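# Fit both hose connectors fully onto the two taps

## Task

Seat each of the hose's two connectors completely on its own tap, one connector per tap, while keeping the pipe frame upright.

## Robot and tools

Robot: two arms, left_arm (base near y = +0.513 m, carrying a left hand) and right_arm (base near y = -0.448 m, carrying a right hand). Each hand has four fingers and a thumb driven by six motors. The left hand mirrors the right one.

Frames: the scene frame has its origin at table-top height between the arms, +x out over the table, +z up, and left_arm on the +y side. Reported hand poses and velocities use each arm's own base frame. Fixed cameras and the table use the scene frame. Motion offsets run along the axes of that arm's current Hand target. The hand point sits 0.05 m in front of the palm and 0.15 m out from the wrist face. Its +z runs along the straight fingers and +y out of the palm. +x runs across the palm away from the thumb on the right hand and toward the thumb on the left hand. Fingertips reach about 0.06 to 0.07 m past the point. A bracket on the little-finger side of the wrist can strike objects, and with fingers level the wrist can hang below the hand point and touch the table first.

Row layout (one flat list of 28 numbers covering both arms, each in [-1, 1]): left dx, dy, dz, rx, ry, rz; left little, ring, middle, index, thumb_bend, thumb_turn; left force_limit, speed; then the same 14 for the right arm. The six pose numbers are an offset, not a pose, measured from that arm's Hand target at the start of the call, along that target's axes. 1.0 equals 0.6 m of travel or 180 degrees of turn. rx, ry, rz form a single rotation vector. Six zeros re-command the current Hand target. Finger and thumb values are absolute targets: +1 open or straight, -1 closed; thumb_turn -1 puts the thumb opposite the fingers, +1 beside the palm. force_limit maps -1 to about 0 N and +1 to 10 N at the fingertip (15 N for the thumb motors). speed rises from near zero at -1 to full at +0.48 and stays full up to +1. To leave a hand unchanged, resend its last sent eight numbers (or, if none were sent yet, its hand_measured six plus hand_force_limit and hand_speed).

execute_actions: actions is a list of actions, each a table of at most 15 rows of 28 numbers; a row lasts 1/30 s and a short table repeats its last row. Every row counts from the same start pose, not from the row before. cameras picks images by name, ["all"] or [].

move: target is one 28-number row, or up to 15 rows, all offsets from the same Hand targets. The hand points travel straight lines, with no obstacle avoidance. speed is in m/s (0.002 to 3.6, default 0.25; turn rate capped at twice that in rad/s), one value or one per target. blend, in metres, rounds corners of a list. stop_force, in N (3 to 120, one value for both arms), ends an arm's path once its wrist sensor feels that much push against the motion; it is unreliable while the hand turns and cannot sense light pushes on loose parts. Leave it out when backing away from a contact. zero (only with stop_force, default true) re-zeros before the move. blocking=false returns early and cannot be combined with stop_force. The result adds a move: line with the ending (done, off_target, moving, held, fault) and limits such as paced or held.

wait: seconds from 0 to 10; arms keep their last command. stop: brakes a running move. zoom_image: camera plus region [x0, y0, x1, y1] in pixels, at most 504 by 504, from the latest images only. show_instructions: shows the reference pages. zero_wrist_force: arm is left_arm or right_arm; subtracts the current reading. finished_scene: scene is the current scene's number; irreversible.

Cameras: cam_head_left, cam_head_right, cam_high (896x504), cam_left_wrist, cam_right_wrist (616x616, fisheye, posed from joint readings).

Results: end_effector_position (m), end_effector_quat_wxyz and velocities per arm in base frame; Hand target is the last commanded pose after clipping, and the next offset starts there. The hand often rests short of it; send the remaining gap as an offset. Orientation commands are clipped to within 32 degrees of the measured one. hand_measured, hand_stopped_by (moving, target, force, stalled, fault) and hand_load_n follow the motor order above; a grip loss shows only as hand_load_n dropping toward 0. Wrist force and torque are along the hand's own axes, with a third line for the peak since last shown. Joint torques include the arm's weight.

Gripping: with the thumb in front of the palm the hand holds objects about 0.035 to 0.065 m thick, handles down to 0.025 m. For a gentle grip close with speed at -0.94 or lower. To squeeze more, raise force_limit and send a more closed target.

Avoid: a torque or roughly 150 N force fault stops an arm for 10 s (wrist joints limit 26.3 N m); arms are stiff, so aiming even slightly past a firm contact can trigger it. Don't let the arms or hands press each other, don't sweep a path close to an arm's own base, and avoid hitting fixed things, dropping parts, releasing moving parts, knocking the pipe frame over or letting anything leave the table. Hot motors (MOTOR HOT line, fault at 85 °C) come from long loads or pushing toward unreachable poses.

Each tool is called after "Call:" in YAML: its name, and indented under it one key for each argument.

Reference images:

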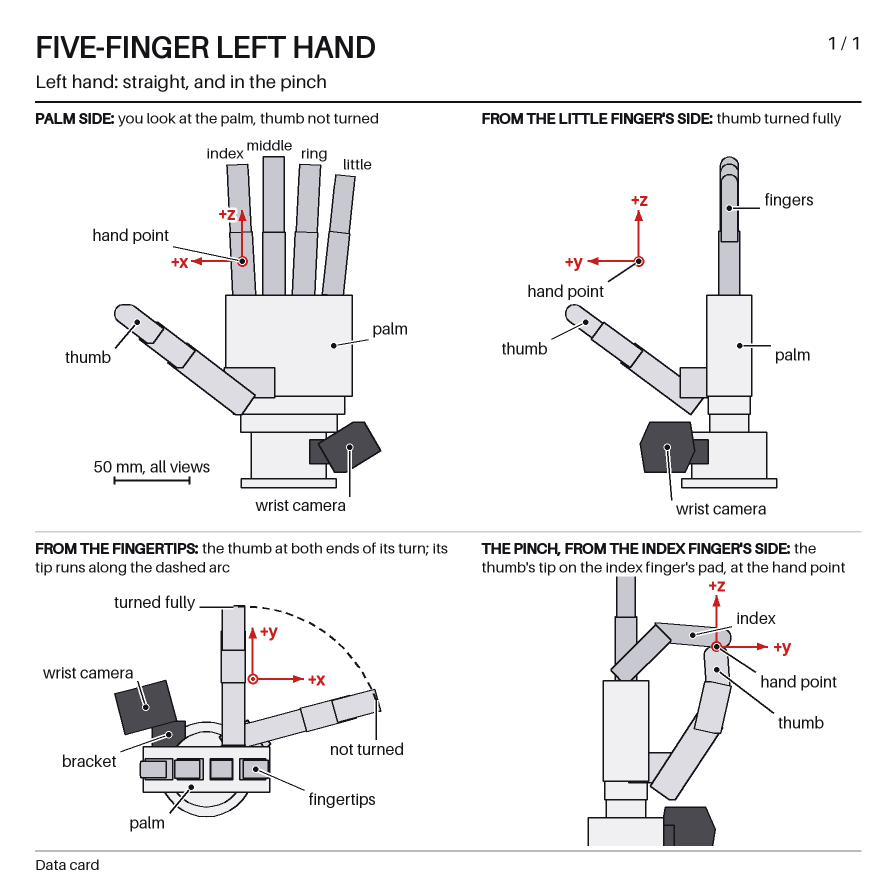

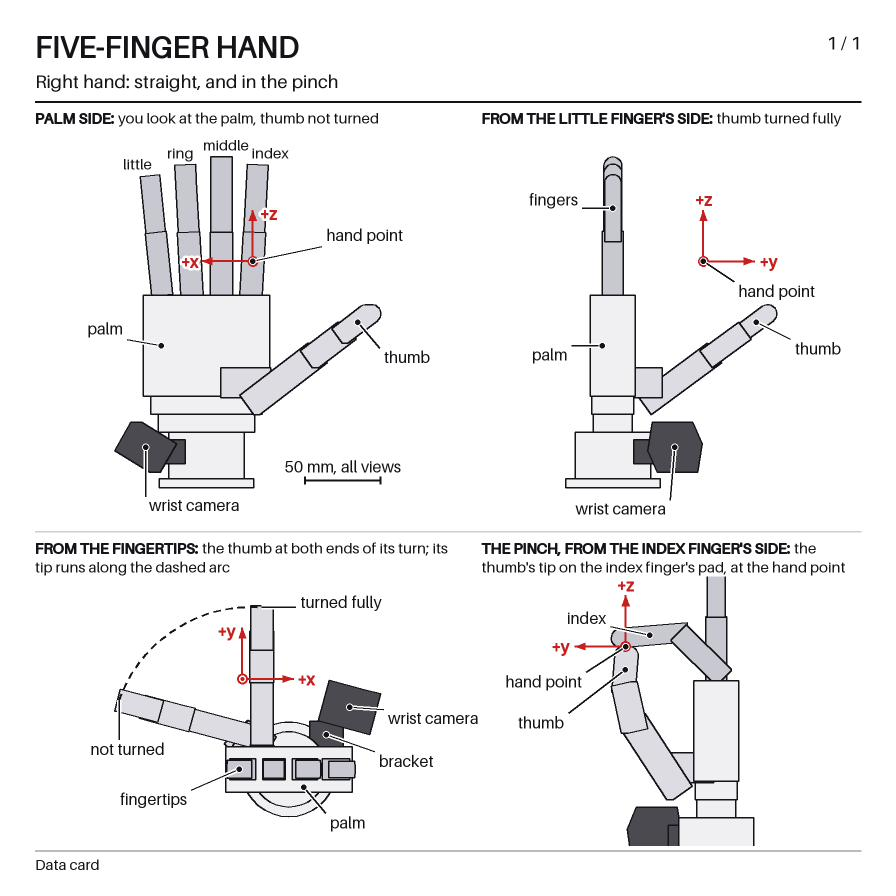

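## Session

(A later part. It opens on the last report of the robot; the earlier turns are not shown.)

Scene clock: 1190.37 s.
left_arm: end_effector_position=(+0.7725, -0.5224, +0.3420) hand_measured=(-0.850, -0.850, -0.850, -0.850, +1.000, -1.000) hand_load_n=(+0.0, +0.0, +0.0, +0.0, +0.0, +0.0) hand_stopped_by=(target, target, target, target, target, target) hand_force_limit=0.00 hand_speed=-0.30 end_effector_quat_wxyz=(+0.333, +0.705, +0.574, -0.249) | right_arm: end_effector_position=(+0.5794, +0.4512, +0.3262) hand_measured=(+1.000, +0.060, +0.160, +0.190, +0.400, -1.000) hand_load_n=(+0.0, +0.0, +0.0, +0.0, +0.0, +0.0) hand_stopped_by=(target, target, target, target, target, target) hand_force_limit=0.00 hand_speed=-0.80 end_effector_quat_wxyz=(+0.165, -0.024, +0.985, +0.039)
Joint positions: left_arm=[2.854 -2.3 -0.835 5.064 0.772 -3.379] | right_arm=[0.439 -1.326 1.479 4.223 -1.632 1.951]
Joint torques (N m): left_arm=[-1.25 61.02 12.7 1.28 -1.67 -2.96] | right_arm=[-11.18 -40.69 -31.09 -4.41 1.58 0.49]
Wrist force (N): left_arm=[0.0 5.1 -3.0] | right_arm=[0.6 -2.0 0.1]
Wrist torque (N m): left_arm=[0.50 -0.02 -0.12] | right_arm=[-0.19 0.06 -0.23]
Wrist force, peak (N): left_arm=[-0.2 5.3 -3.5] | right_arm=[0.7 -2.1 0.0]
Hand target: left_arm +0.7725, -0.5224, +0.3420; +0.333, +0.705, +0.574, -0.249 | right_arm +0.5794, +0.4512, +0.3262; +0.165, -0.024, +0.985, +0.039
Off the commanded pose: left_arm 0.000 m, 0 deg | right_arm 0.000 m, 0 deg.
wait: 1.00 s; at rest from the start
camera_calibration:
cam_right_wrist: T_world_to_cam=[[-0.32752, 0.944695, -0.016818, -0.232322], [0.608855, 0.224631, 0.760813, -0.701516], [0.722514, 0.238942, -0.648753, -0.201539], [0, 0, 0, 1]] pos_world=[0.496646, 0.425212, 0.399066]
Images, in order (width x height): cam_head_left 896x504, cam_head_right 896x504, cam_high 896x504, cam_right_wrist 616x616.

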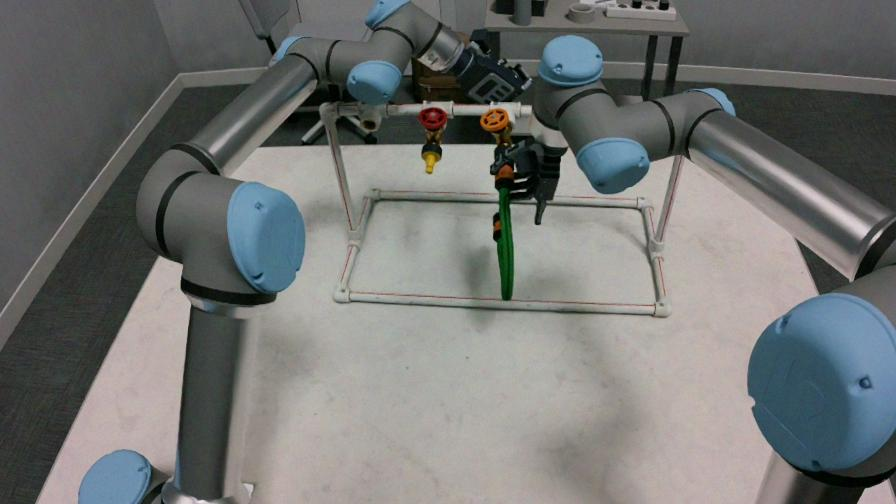

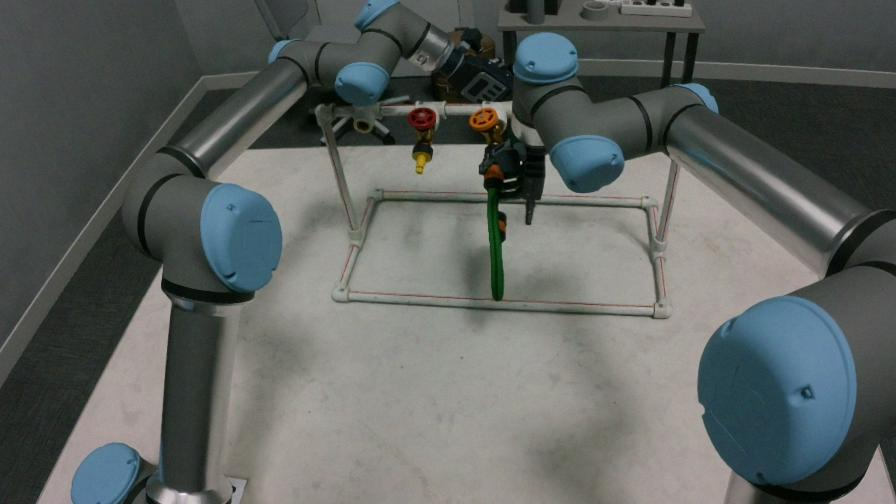

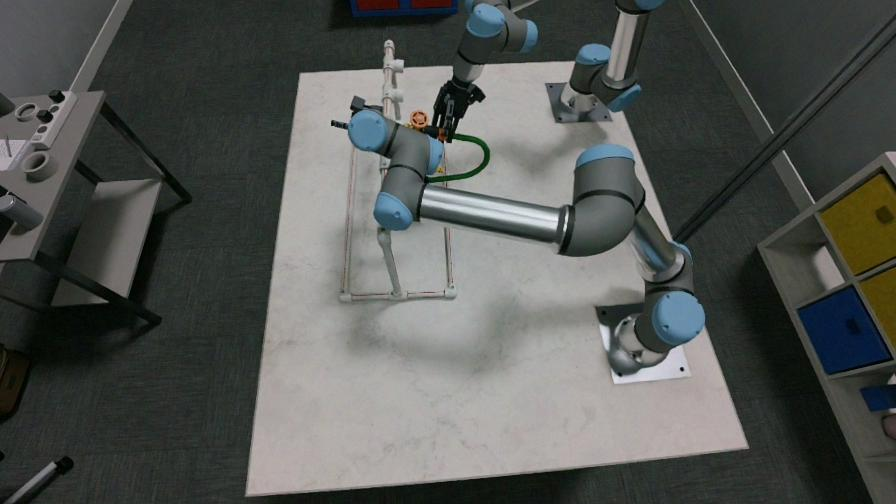

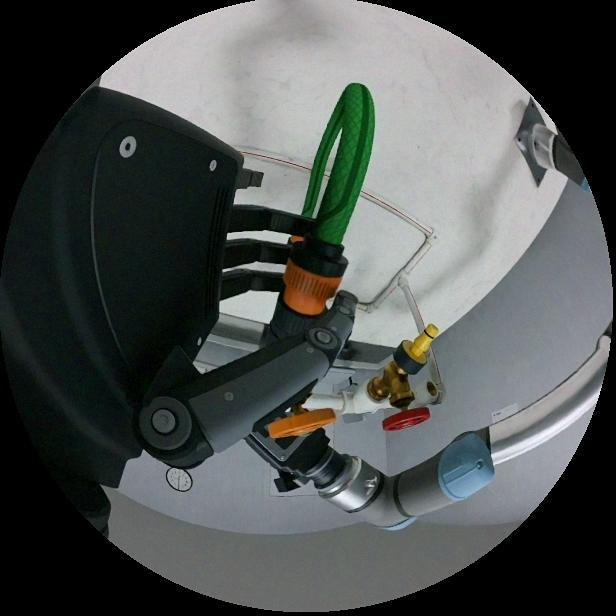

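Call:
move:
  target:
    - [0,0,0,0,0,0,-0.85,-0.85,-0.85,-0.85,1,-1,0,-0.3,0,0,0,0,0,0,1,1,1,1,1,-1,0.0,-0.3]
  speed: 0.02

Call:
move:
  target:
    - [0.0075,0.0324,0.0018,0,0,0,-0.85,-0.85,-0.85,-0.85,1,-1,0,-0.3,0,0,-0.01,0,0,0,1,1,1,1,1,-1,0.0,-0.3]
    - [0.0075,0.0324,0.0018,0,0,0,-0.85,-0.85,-0.85,-0.85,1,-1,0,-0.3,0,-0.15,-0.01,0,0,0,1,1,1,1,1,-1,0.0,-0.3]
  speed: 0.08
  cameras: ["all"]

Call:
zoom_image:
  camera: "cam_head_left"
  region: [460, 120, 560, 320]

Call:
zoom_image:
  camera: "cam_head_right"
  region: [450, 120, 550, 320]

Call:
zoom_image:
  camera: "cam_high"
  region: [400, 100, 500, 200]

Scene clock: 1283.50 s.
left_arm: end_effector_position=(+0.7725, -0.5224, +0.3420) hand_measured=(-0.850, -0.850, -0.850, -0.850, +1.000, -1.000) hand_load_n=(+0.0, +0.0, +0.0, +0.0, +0.0, +0.0) hand_stopped_by=(target, target, target, target, target, target) hand_force_limit=0.00 hand_speed=-0.30 end_effector_quat_wxyz=(+0.333, +0.705, +0.574, -0.249) | right_arm: end_effector_position=(+0.5794, +0.4512, +0.3262) hand_measured=(+1.000, +1.000, +1.000, +1.000, +1.000, -1.000) hand_load_n=(+0.0, +0.0, +0.0, +0.0, +0.0, +0.0) hand_stopped_by=(target, target, target, target, target, target) hand_force_limit=0.00 hand_speed=-0.30 end_effector_quat_wxyz=(+0.165, -0.024, +0.985, +0.039)
Joint positions: left_arm=[2.854 -2.3 -0.835 5.064 0.772 -3.379] | right_arm=[0.439 -1.326 1.479 4.223 -1.632 1.951]
Joint torques (N m): left_arm=[-1.03 60.57 12.98 1.65 -1.7 -3.02] | right_arm=[-10.23 -40.99 -30.79 -4.34 1.56 -1.12]
Wrist force (N): left_arm=[0.0 4.9 -3.1] | right_arm=[0.5 -2.0 0.2]
Wrist torque (N m): left_arm=[0.49 -0.03 -0.11] | right_arm=[-0.20 0.07 -0.23]
Wrist force, peak (N): left_arm=[-0.2 5.4 -3.5] | right_arm=[0.7 -2.0 0.1]
Hand target: left_arm +0.7725, -0.5224, +0.3420; +0.333, +0.705, +0.574, -0.249 | right_arm +0.5794, +0.4512, +0.3262; +0.165, -0.024, +0.985, +0.039
Off the commanded pose: left_arm 0.000 m, 0 deg | right_arm 0.000 m, 0 deg.
move: done

Scene clock: 1285.83 s.
left_arm: end_effector_position=(+0.7925, -0.5227, +0.3415) hand_measured=(-0.850, -0.850, -0.850, -0.850, +1.000, -1.000) hand_load_n=(+0.0, +0.0, +0.0, +0.0, -0.5, +0.0) hand_stopped_by=(target, target, target, target, target, target) hand_force_limit=0.00 hand_speed=-0.30 end_effector_quat_wxyz=(+0.333, +0.705, +0.574, -0.249) | right_arm: end_effector_position=(+0.5828, +0.3611, +0.3257) hand_measured=(+1.000, +1.000, +1.000, +1.000, +1.000, -1.000) hand_load_n=(+0.0, +0.0, +0.0, +0.0, +0.0, +0.0) hand_stopped_by=(target, target, target, target, target, target) hand_force_limit=0.00 hand_speed=-0.30 end_effector_quat_wxyz=(+0.165, -0.024, +0.985, +0.039)
Joint positions: left_arm=[2.861 -2.36 -0.729 5.012 0.77 -3.369] | right_arm=[0.286 -1.439 1.619 4.192 -1.581 1.807]
Joint torques (N m): left_arm=[8.95 46.76 32.3 0.41 -2.46 2.76] | right_arm=[-10.68 -38.53 -15.1 -5.13 2.43 -1.91]
Wrist force (N): left_arm=[0.9 0.8 -2.4] | right_arm=[0.5 -1.8 0.1]
Wrist torque (N m): left_arm=[0.32 -0.04 -0.05] | right_arm=[-0.17 0.09 -0.12]
Wrist force, peak (N): left_arm=[-0.1 5.1 -3.3] | right_arm=[0.4 -2.4 0.3]
Hand target: left_arm +0.7925, -0.5227, +0.3415; +0.333, +0.705, +0.574, -0.249 | right_arm +0.5828, +0.3610, +0.3257; +0.165, -0.024, +0.985, +0.039
Off the commanded pose: left_arm 0.000 m, 0 deg | right_arm 0.000 m, 0 deg.
move: done
camera_calibration:
cam_left_wrist: T_world_to_cam=[[-0.901709, 0.251982, -0.351321, 0.959995], [0.344814, 0.909348, -0.232785, 0.282604], [0.260815, -0.331045, -0.906854, 0.0405148], [0, 0, 0, 1]] pos_world=[0.757623, -0.485475, 0.439793]
cam_right_wrist: T_world_to_cam=[[-0.327451, 0.944717, -0.016879, -0.146214], [0.608871, 0.224635, 0.760799, -0.682917], [0.722531, 0.238847, -0.648768, -0.182851], [0, 0, 0, 1]] pos_world=[0.500046, 0.335212, 0.398466]

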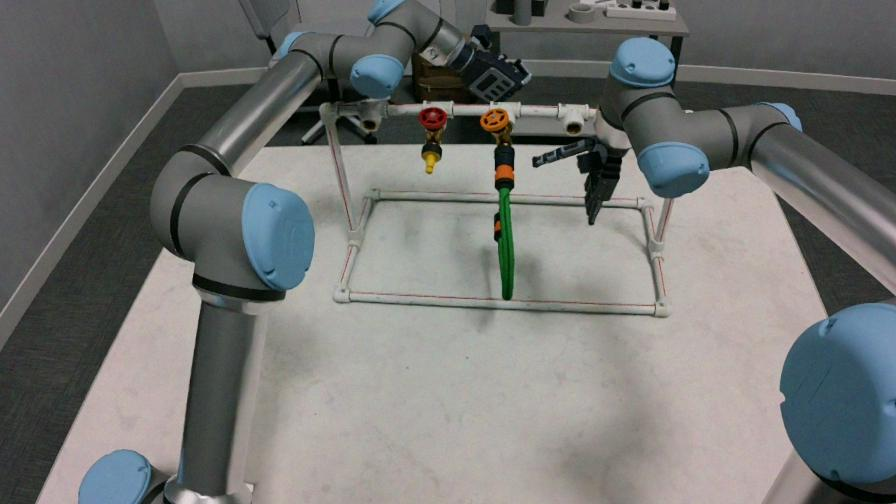

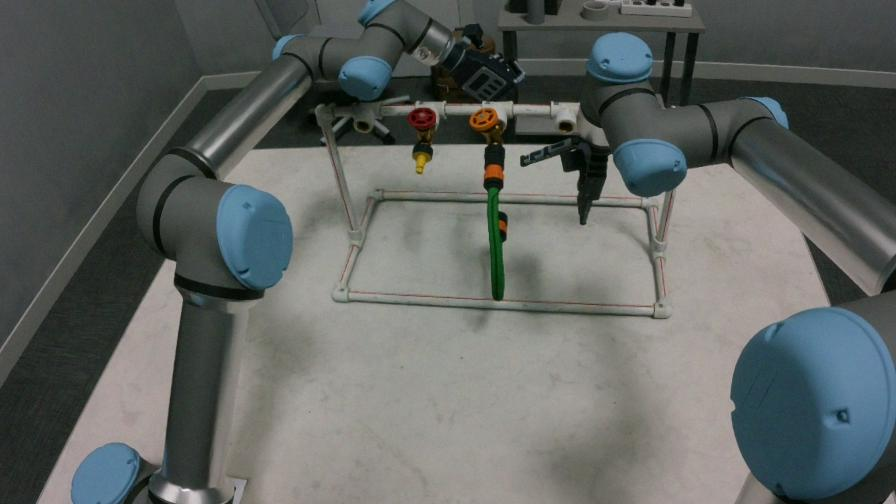

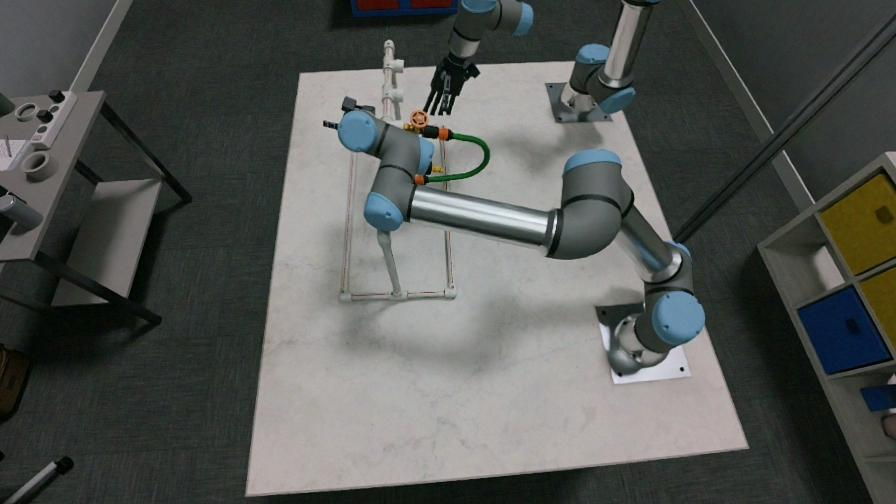

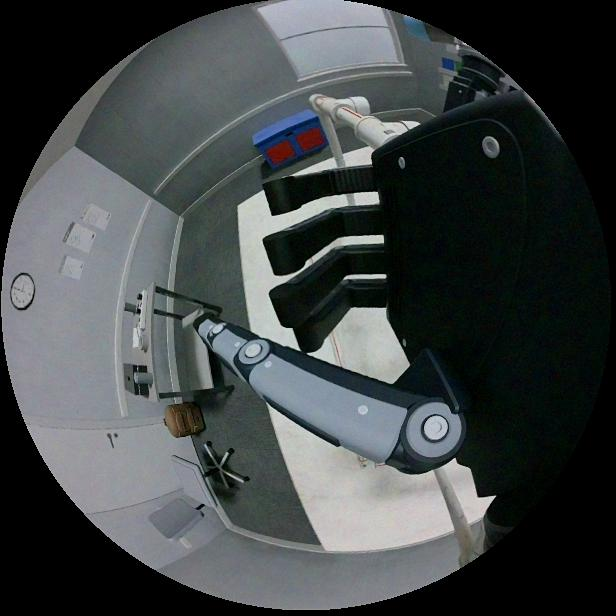

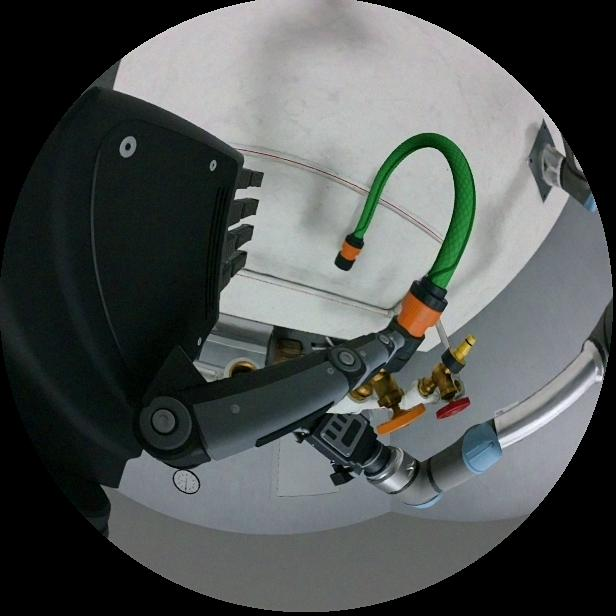

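Scaled by 2.520 from the camera's 896x504 image, which has a finer 1280x720 frame.

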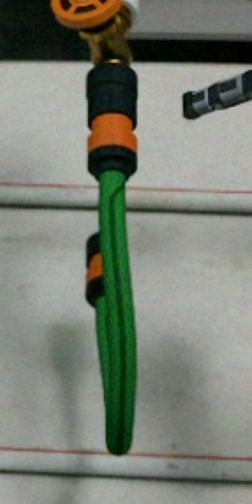

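Scaled by 2.520 from the camera's 896x504 image, which has a finer 1280x720 frame.

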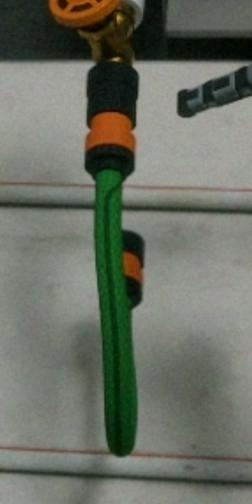

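Scaled by 5.040 from the camera's 896x504 image, which has a finer 1280x720 frame.

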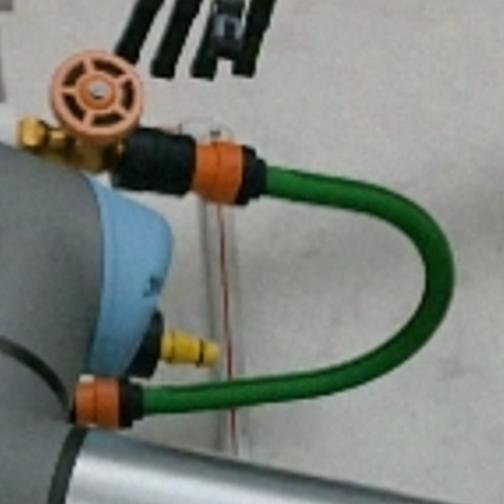

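Call:
zoom_image:
  camera: "cam_right_wrist"
  region: [310, 190, 410, 290]

Call:
zoom_image:
  camera: "cam_high"
  region: [405, 165, 455, 195]

Scaled by 5.040 from the camera's 616x616 image, which has a finer 880x880 frame.

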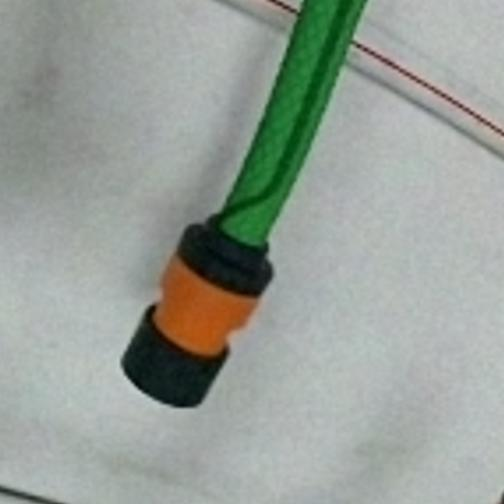

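Scaled by 10.080 from the camera's 896x504 image, which has a finer 1280x720 frame.

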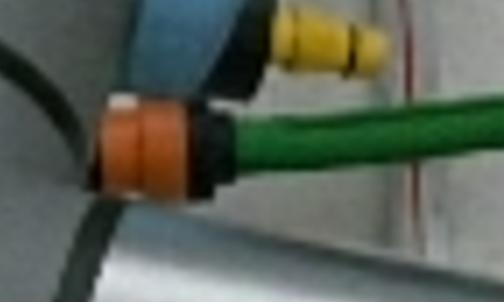

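Call:
move:
  target:
    - [-0.0193,0.0263,-0.2612,0,0,0,-0.85,-0.85,-0.85,-0.85,1,-1,0,-0.3,0,-0.05,0,0,0,0,1,1,1,1,1,-1,0.0,-0.3]
    - [0.0162,-0.2735,-0.5625,0,0,0,-0.85,-0.85,-0.85,-0.85,1,-1,0,-0.3,0,-0.1,0,0,0,0,1,1,1,1,1,-1,0.0,-0.3]
    - [0.0488,-0.5748,-0.5143,-0.0261,-0.0197,0.2255,-0.85,-0.85,-0.85,-0.85,1,-1,0,-0.3,0,-0.1,0,0,0,0,1,1,1,1,1,-1,0.0,-0.3]
    - [0.2842,-0.5612,-0.1853,-0.0522,-0.0394,0.4510,-0.85,-0.85,-0.85,-0.85,1,-1,0,-0.3,0,-0.1,0,0,0,0,1,1,1,1,1,-1,0.0,-0.3]
  speed: 0.28
  blend: [0.03,0.03,0.03,0]
  cameras: ["cam_head_left","cam_high","cam_right_wrist","cam_left_wrist"]

Scene clock: 1466.83 s.
left_arm: end_effector_position=(+0.4971, -0.2892, +0.2273) hand_measured=(-0.850, -0.850, -0.850, -0.850, +1.000, -1.000) hand_load_n=(+0.0, +0.0, +0.0, +0.0, -0.5, +0.0) hand_stopped_by=(target, target, target, target, target, target) hand_force_limit=0.00 hand_speed=-0.30 end_effector_quat_wxyz=(+0.499, +0.866, -0.024, +0.031) | right_arm: end_effector_position=(+0.5863, +0.3013, +0.3215) hand_measured=(+1.000, +1.000, +1.000, +1.000, +1.000, -1.000) hand_load_n=(+0.0, +0.0, +0.0, +0.0, +0.0, +0.0) hand_stopped_by=(target, target, target, target, target, target) hand_force_limit=0.00 hand_speed=-0.30 end_effector_quat_wxyz=(+0.165, -0.024, +0.985, +0.039)
Joint positions: left_arm=[3.342 -1.7 -2.161 5.154 0.547 -1.157] | right_arm=[0.173 -1.496 1.693 4.176 -1.543 1.701]
Joint torques (N m): left_arm=[-10.45 14.67 7.13 4.11 -2.86 -2.88] | right_arm=[-11.19 -35.14 -16.6 -5.15 2.39 -1.9]
Wrist force (N): left_arm=[-2.1 -1.0 -2.0] | right_arm=[0.7 -1.6 0.0]
Wrist torque (N m): left_arm=[0.15 0.20 -0.09] | right_arm=[-0.14 0.06 -0.10]
Wrist force, peak (N): left_arm=[0.8 1.0 -3.2] | right_arm=[0.7 -2.0 0.0]
Hand target: left_arm +0.4971, -0.2892, +0.2272; +0.499, +0.866, -0.024, +0.031 | right_arm +0.5863, +0.3013, +0.3215; +0.165, -0.024, +0.985, +0.039
Off the commanded pose: left_arm 0.000 m, 0 deg | right_arm 0.000 m, 0 deg.
move: done
camera_calibration:
cam_left_wrist: T_world_to_cam=[[0.297271, 0.475966, -0.827699, 0.171621], [0.798223, 0.351776, 0.488972, -0.405089], [0.523899, -0.806046, -0.275355, -0.320416], [0, 0, 0, 1]] pos_world=[0.440199, -0.197455, 0.251899]
cam_right_wrist: T_world_to_cam=[[-0.32752, 0.944695, -0.016818, -0.088499], [0.608855, 0.224631, 0.760813, -0.66853], [0.722514, 0.238942, -0.648753, -0.173829], [0, 0, 0, 1]] pos_world=[0.503646, 0.275312, 0.394366]
Images, in order (width x height): cam_head_left 896x504, cam_high 896x504, cam_left_wrist 616x616, cam_right_wrist 616x616.

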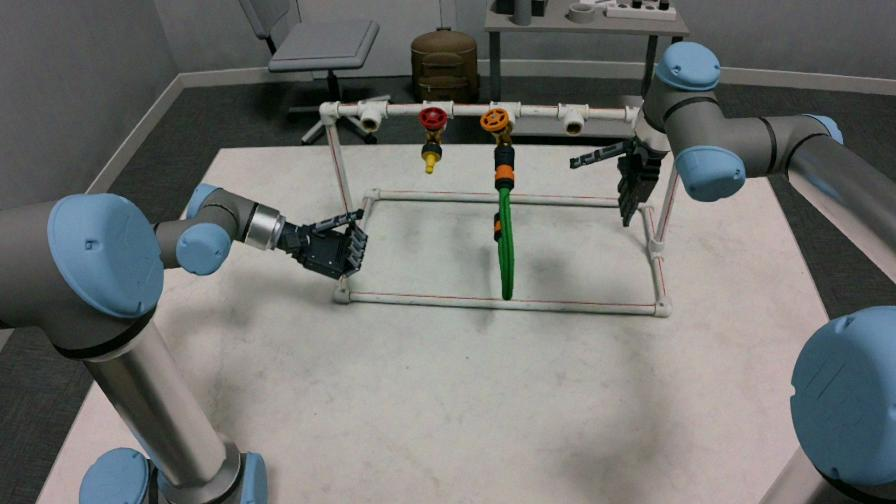

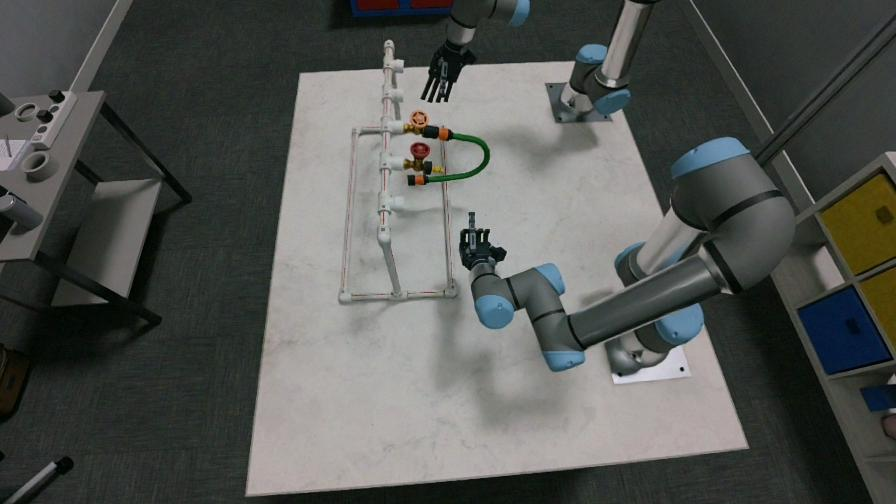

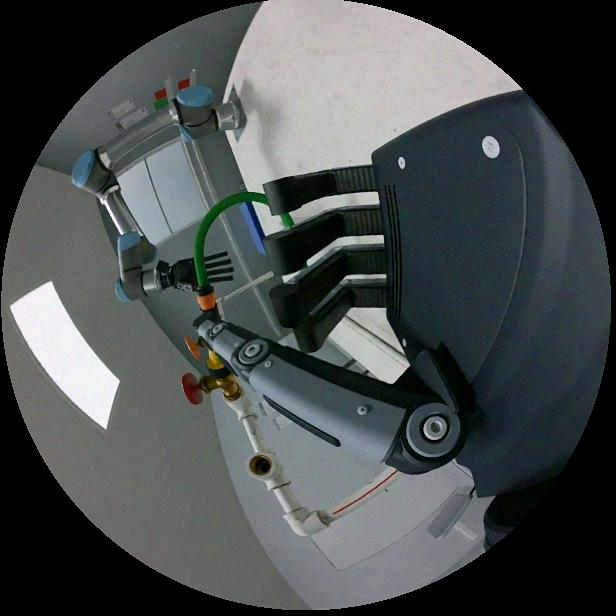

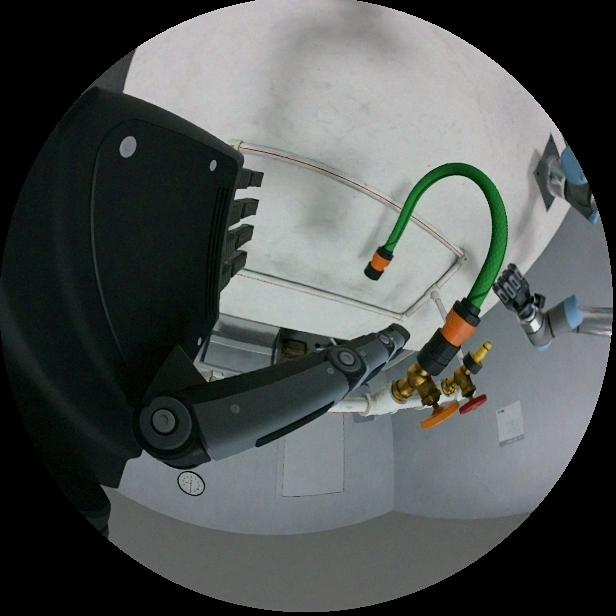

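Call:
zoom_image:
  camera: "cam_high"
  region: [370, 110, 500, 200]

Call:
zoom_image:
  camera: "cam_right_wrist"
  region: [350, 200, 510, 440]

Call:
zoom_image:
  camera: "cam_head_left"
  region: [470, 100, 550, 260]

Scaled by 3.877 from the camera's 896x504 image, which has a finer 1280x720 frame.

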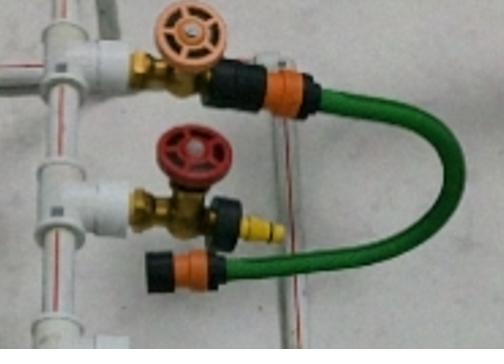

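Scaled by 2.100 from the camera's 616x616 image, which has a finer 880x880 frame.

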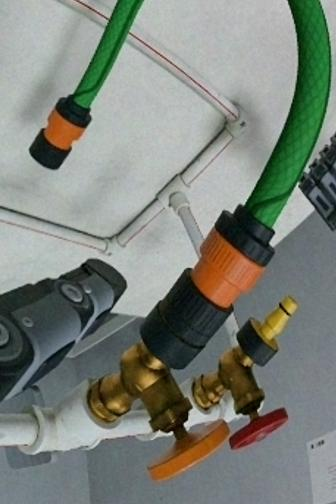

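Scaled by 3.150 from the camera's 896x504 image, which has a finer 1280x720 frame.

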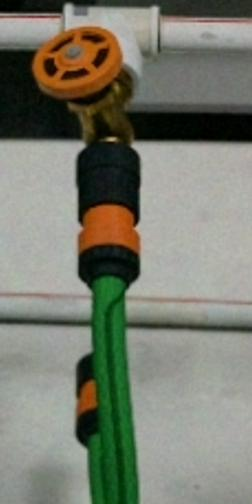

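Call:
move:
  target:
    - [0.1902,0.0233,0.1867,0,0,0,1,1,1,1,1,-1,0,-0.3,0,0,0,0,0,0,1,1,1,1,1,-1,0.0,-0.3]
  speed: 0.12
  cameras: ["cam_head_left","cam_high","cam_right_wrist","cam_left_wrist"]

Call:
zoom_image:
  camera: "cam_left_wrist"
  region: [150, 130, 450, 430]

Scene clock: 1489.43 s.
left_arm: end_effector_position=(+0.6132, -0.3943, +0.1923) hand_measured=(+1.000, +1.000, +1.000, +1.000, +1.000, -1.000) hand_load_n=(+0.0, +0.0, +0.0, +0.0, +0.0, +0.0) hand_stopped_by=(target, target, target, target, target, target) hand_force_limit=0.00 hand_speed=-0.30 end_effector_quat_wxyz=(+0.499, +0.866, -0.024, +0.031) | right_arm: end_effector_position=(+0.5863, +0.3013, +0.3215) hand_measured=(+1.000, +1.000, +1.000, +1.000, +1.000, -1.000) hand_load_n=(+0.0, +0.0, +0.0, +0.0, +0.0, +0.0) hand_stopped_by=(target, target, target, target, target, target) hand_force_limit=0.00 hand_speed=-0.30 end_effector_quat_wxyz=(+0.165, -0.024, +0.985, +0.039)
Joint positions: left_arm=[3.118 -2.084 -1.852 5.608 0.526 -1.597] | right_arm=[0.173 -1.496 1.693 4.176 -1.543 1.701]
Joint torques (N m): left_arm=[-10.4 30.44 26.57 4.32 0.6 -3.06] | right_arm=[-11.2 -35.57 -16.57 -5.19 2.18 -1.98]
Wrist force (N): left_arm=[-1.9 -1.0 -2.0] | right_arm=[0.6 -1.5 0.0]
Wrist torque (N m): left_arm=[0.16 0.19 0.01] | right_arm=[-0.11 0.08 -0.11]
Wrist force, peak (N): left_arm=[-2.5 -1.2 -2.3] | right_arm=[0.7 -1.8 -0.1]
Hand target: left_arm +0.6132, -0.3944, +0.1923; +0.499, +0.866, -0.024, +0.031 | right_arm +0.5863, +0.3013, +0.3215; +0.165, -0.024, +0.985, +0.039
Off the commanded pose: left_arm 0.000 m, 0 deg | right_arm 0.000 m, 0 deg.
move: done
camera_calibration:
cam_left_wrist: T_world_to_cam=[[0.297233, 0.475949, -0.827723, 0.158343], [0.798237, 0.351799, 0.488932, -0.443603], [0.523899, -0.806046, -0.275354, -0.475594], [0, 0, 0, 1]] pos_world=[0.556199, -0.302655, 0.217]
cam_right_wrist: T_world_to_cam=[[-0.32752, 0.944695, -0.016818, -0.088499], [0.608855, 0.224631, 0.760813, -0.66853], [0.722514, 0.238942, -0.648753, -0.173829], [0, 0, 0, 1]] pos_world=[0.503646, 0.275312, 0.394366]
Images, in order (width x height): cam_head_left 896x504, cam_high 896x504, cam_left_wrist 616x616, cam_right_wrist 616x616.

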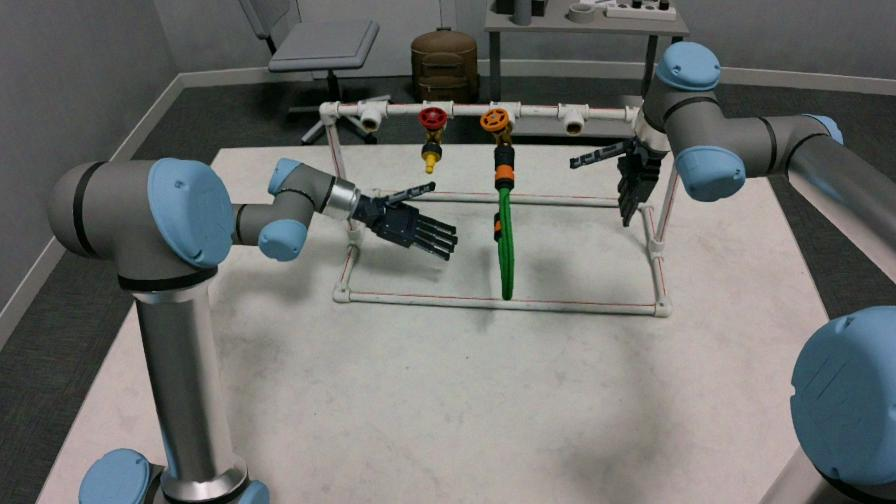

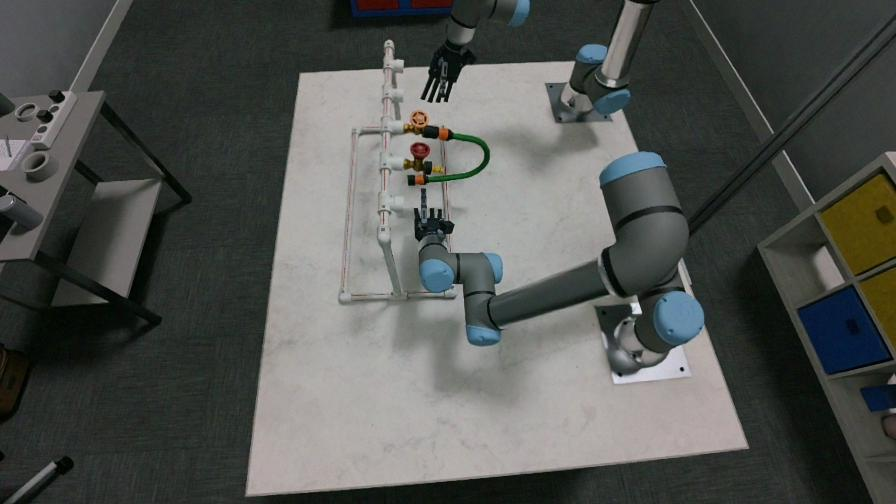

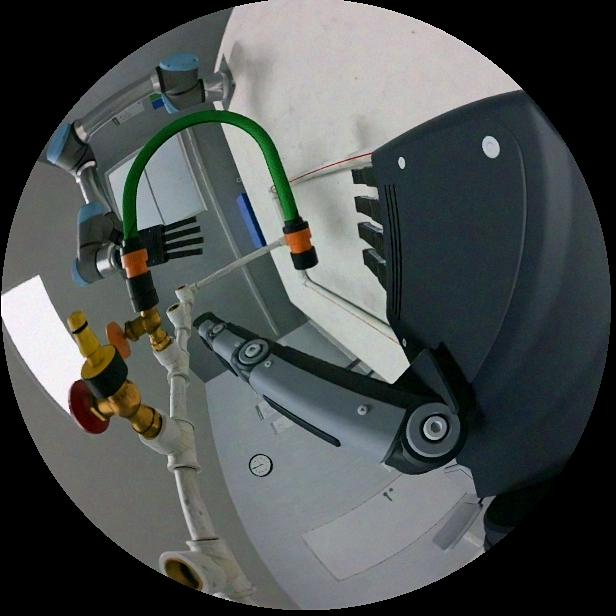

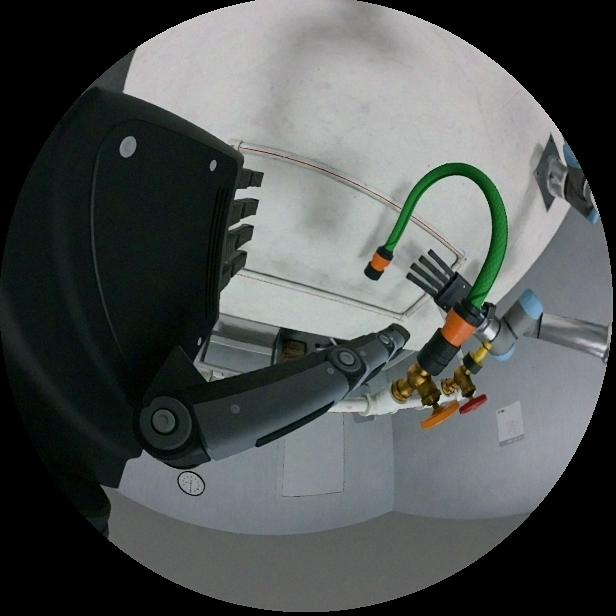

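Scaled by 1.680 from the camera's 616x616 image, which has a finer 880x880 frame.

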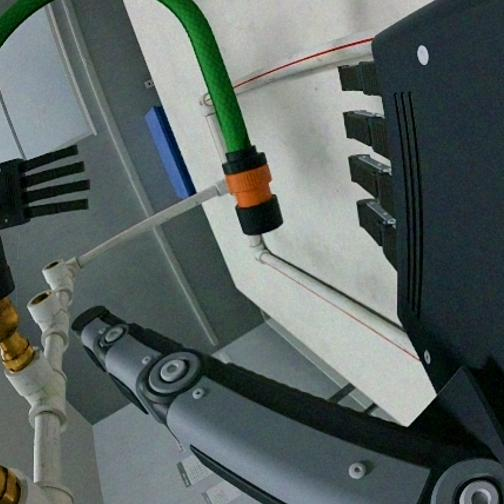

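Call:
execute_actions:
  actions: []
  cameras: ["all"]

Scene clock: 1505.97 s.
left_arm: end_effector_position=(+0.6132, -0.3944, +0.1923) hand_measured=(+1.000, +1.000, +1.000, +1.000, +1.000, -1.000) hand_load_n=(-0.5, +0.0, +0.0, +0.0, +0.0, +0.0) hand_stopped_by=(target, target, target, target, target, target) hand_force_limit=0.00 hand_speed=-0.30 end_effector_quat_wxyz=(+0.499, +0.866, -0.024, +0.031) | right_arm: end_effector_position=(+0.5863, +0.3013, +0.3215) hand_measured=(+1.000, +1.000, +1.000, +1.000, +1.000, -1.000) hand_load_n=(+0.0, +0.0, +0.0, +0.0, +0.0, +0.0) hand_stopped_by=(target, target, target, target, target, target) hand_force_limit=0.00 hand_speed=-0.30 end_effector_quat_wxyz=(+0.165, -0.024, +0.985, +0.039)
Joint positions: left_arm=[3.117 -2.084 -1.852 5.608 0.526 -1.597] | right_arm=[0.173 -1.496 1.693 4.176 -1.543 1.701]
Joint velocities: within noise
Joint torques (N m): left_arm=[-10.56 31.04 25.77 4.32 0.47 -2.94] | right_arm=[-11.67 -35.2 -16.85 -5.22 2.29 -1.97]
Wrist force (N): left_arm=[-2.0 -1.2 -2.2] | right_arm=[0.7 -1.5 0.1]
Wrist torque (N m): left_arm=[0.15 0.20 0.02] | right_arm=[-0.11 0.06 -0.09]
Wrist force, peak (N): left_arm=[-2.1 -1.3 -2.3] | right_arm=[0.8 -1.7 -0.1]
Hand target: left_arm +0.6132, -0.3944, +0.1923; +0.499, +0.866, -0.024, +0.031 | right_arm +0.5863, +0.3013, +0.3215; +0.165, -0.024, +0.985, +0.039
Off the commanded pose: left_arm 0.000 m, 0 deg | right_arm 0.000 m, 0 deg.
camera_calibration:
cam_left_wrist: T_world_to_cam=[[0.297233, 0.475949, -0.827723, 0.158314], [0.798237, 0.351799, 0.488932, -0.443683], [0.523899, -0.806046, -0.275354, -0.475646], [0, 0, 0, 1]] pos_world=[0.556299, -0.302655, 0.217]
cam_right_wrist: T_world_to_cam=[[-0.32752, 0.944695, -0.016818, -0.088499], [0.608855, 0.224631, 0.760813, -0.66853], [0.722514, 0.238942, -0.648753, -0.173829], [0, 0, 0, 1]] pos_world=[0.503646, 0.275312, 0.394366]

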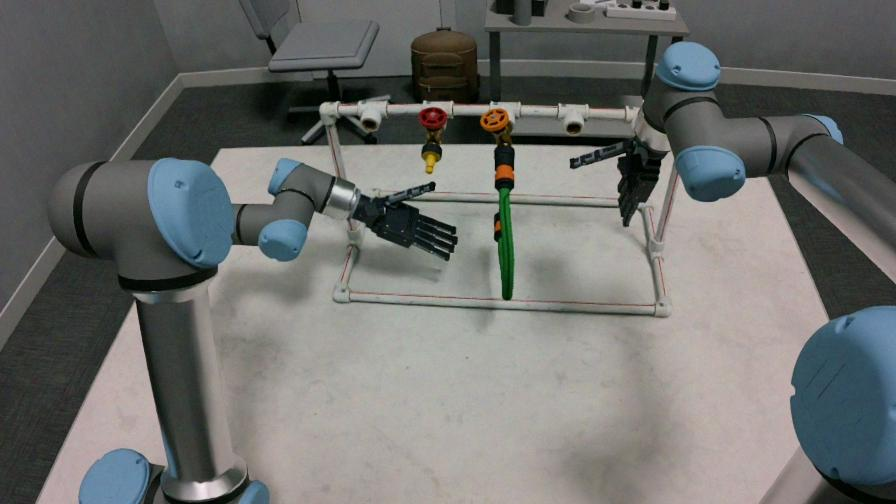

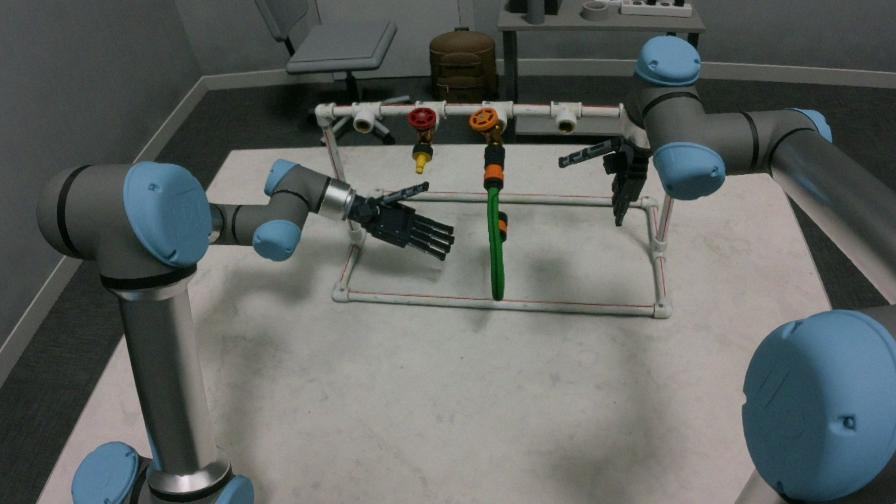

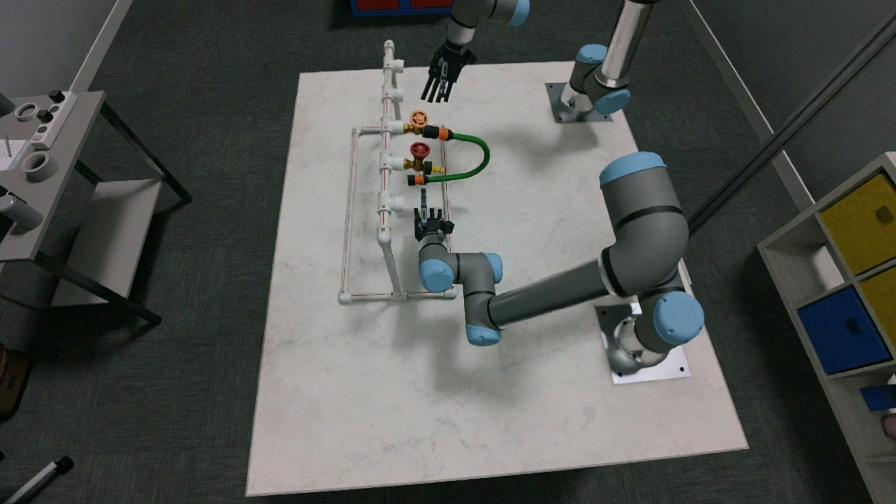

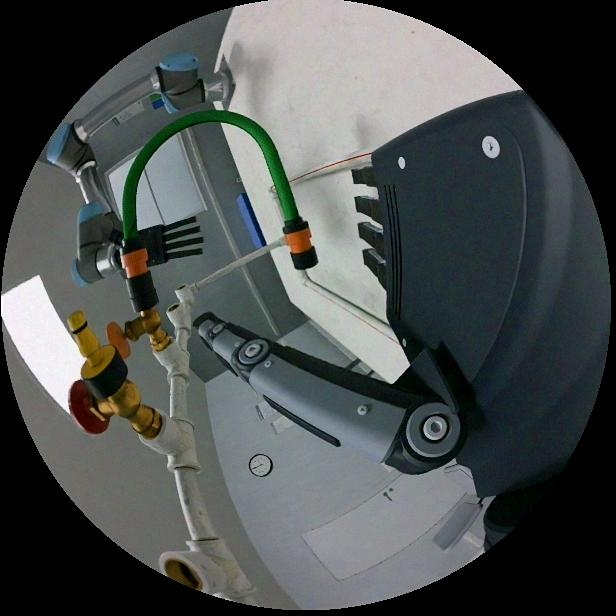

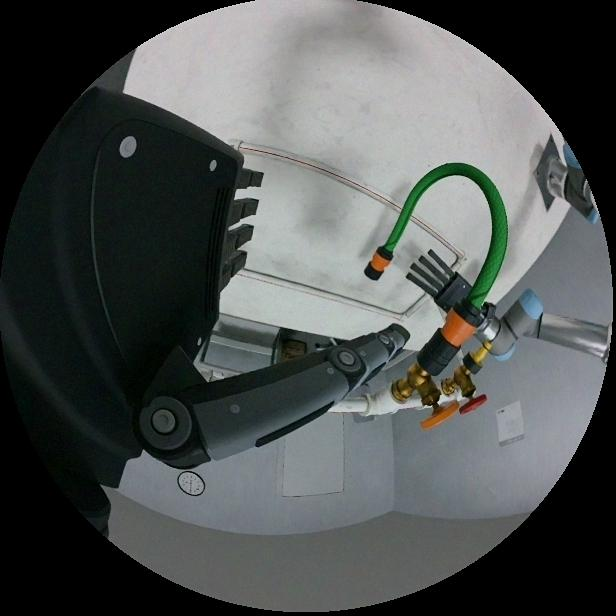

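Call:
zoom_image:
  camera: "cam_left_wrist"
  region: [230, 190, 370, 330]

Call:
zoom_image:
  camera: "cam_right_wrist"
  region: [320, 200, 480, 360]

Scaled by 3.600 from the camera's 616x616 image, which has a finer 880x880 frame.

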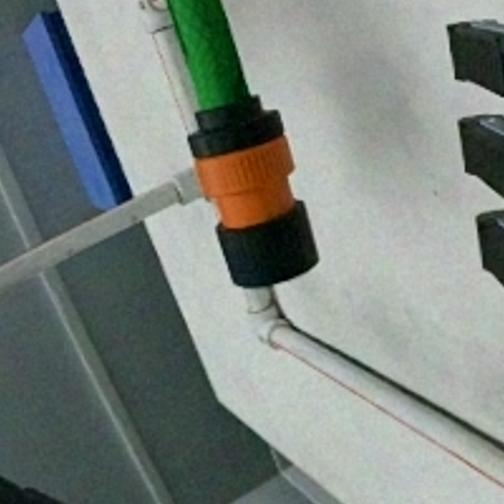

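Scaled by 3.150 from the camera's 616x616 image, which has a finer 880x880 frame.

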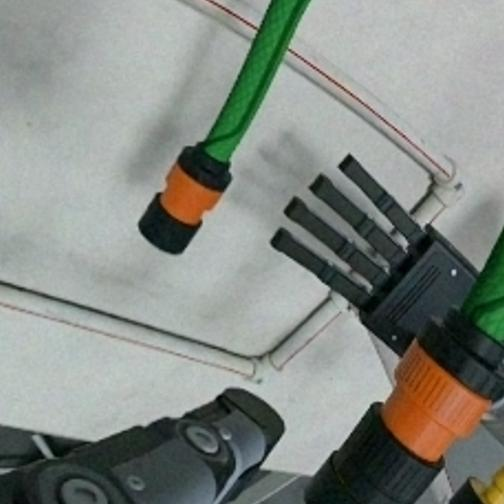

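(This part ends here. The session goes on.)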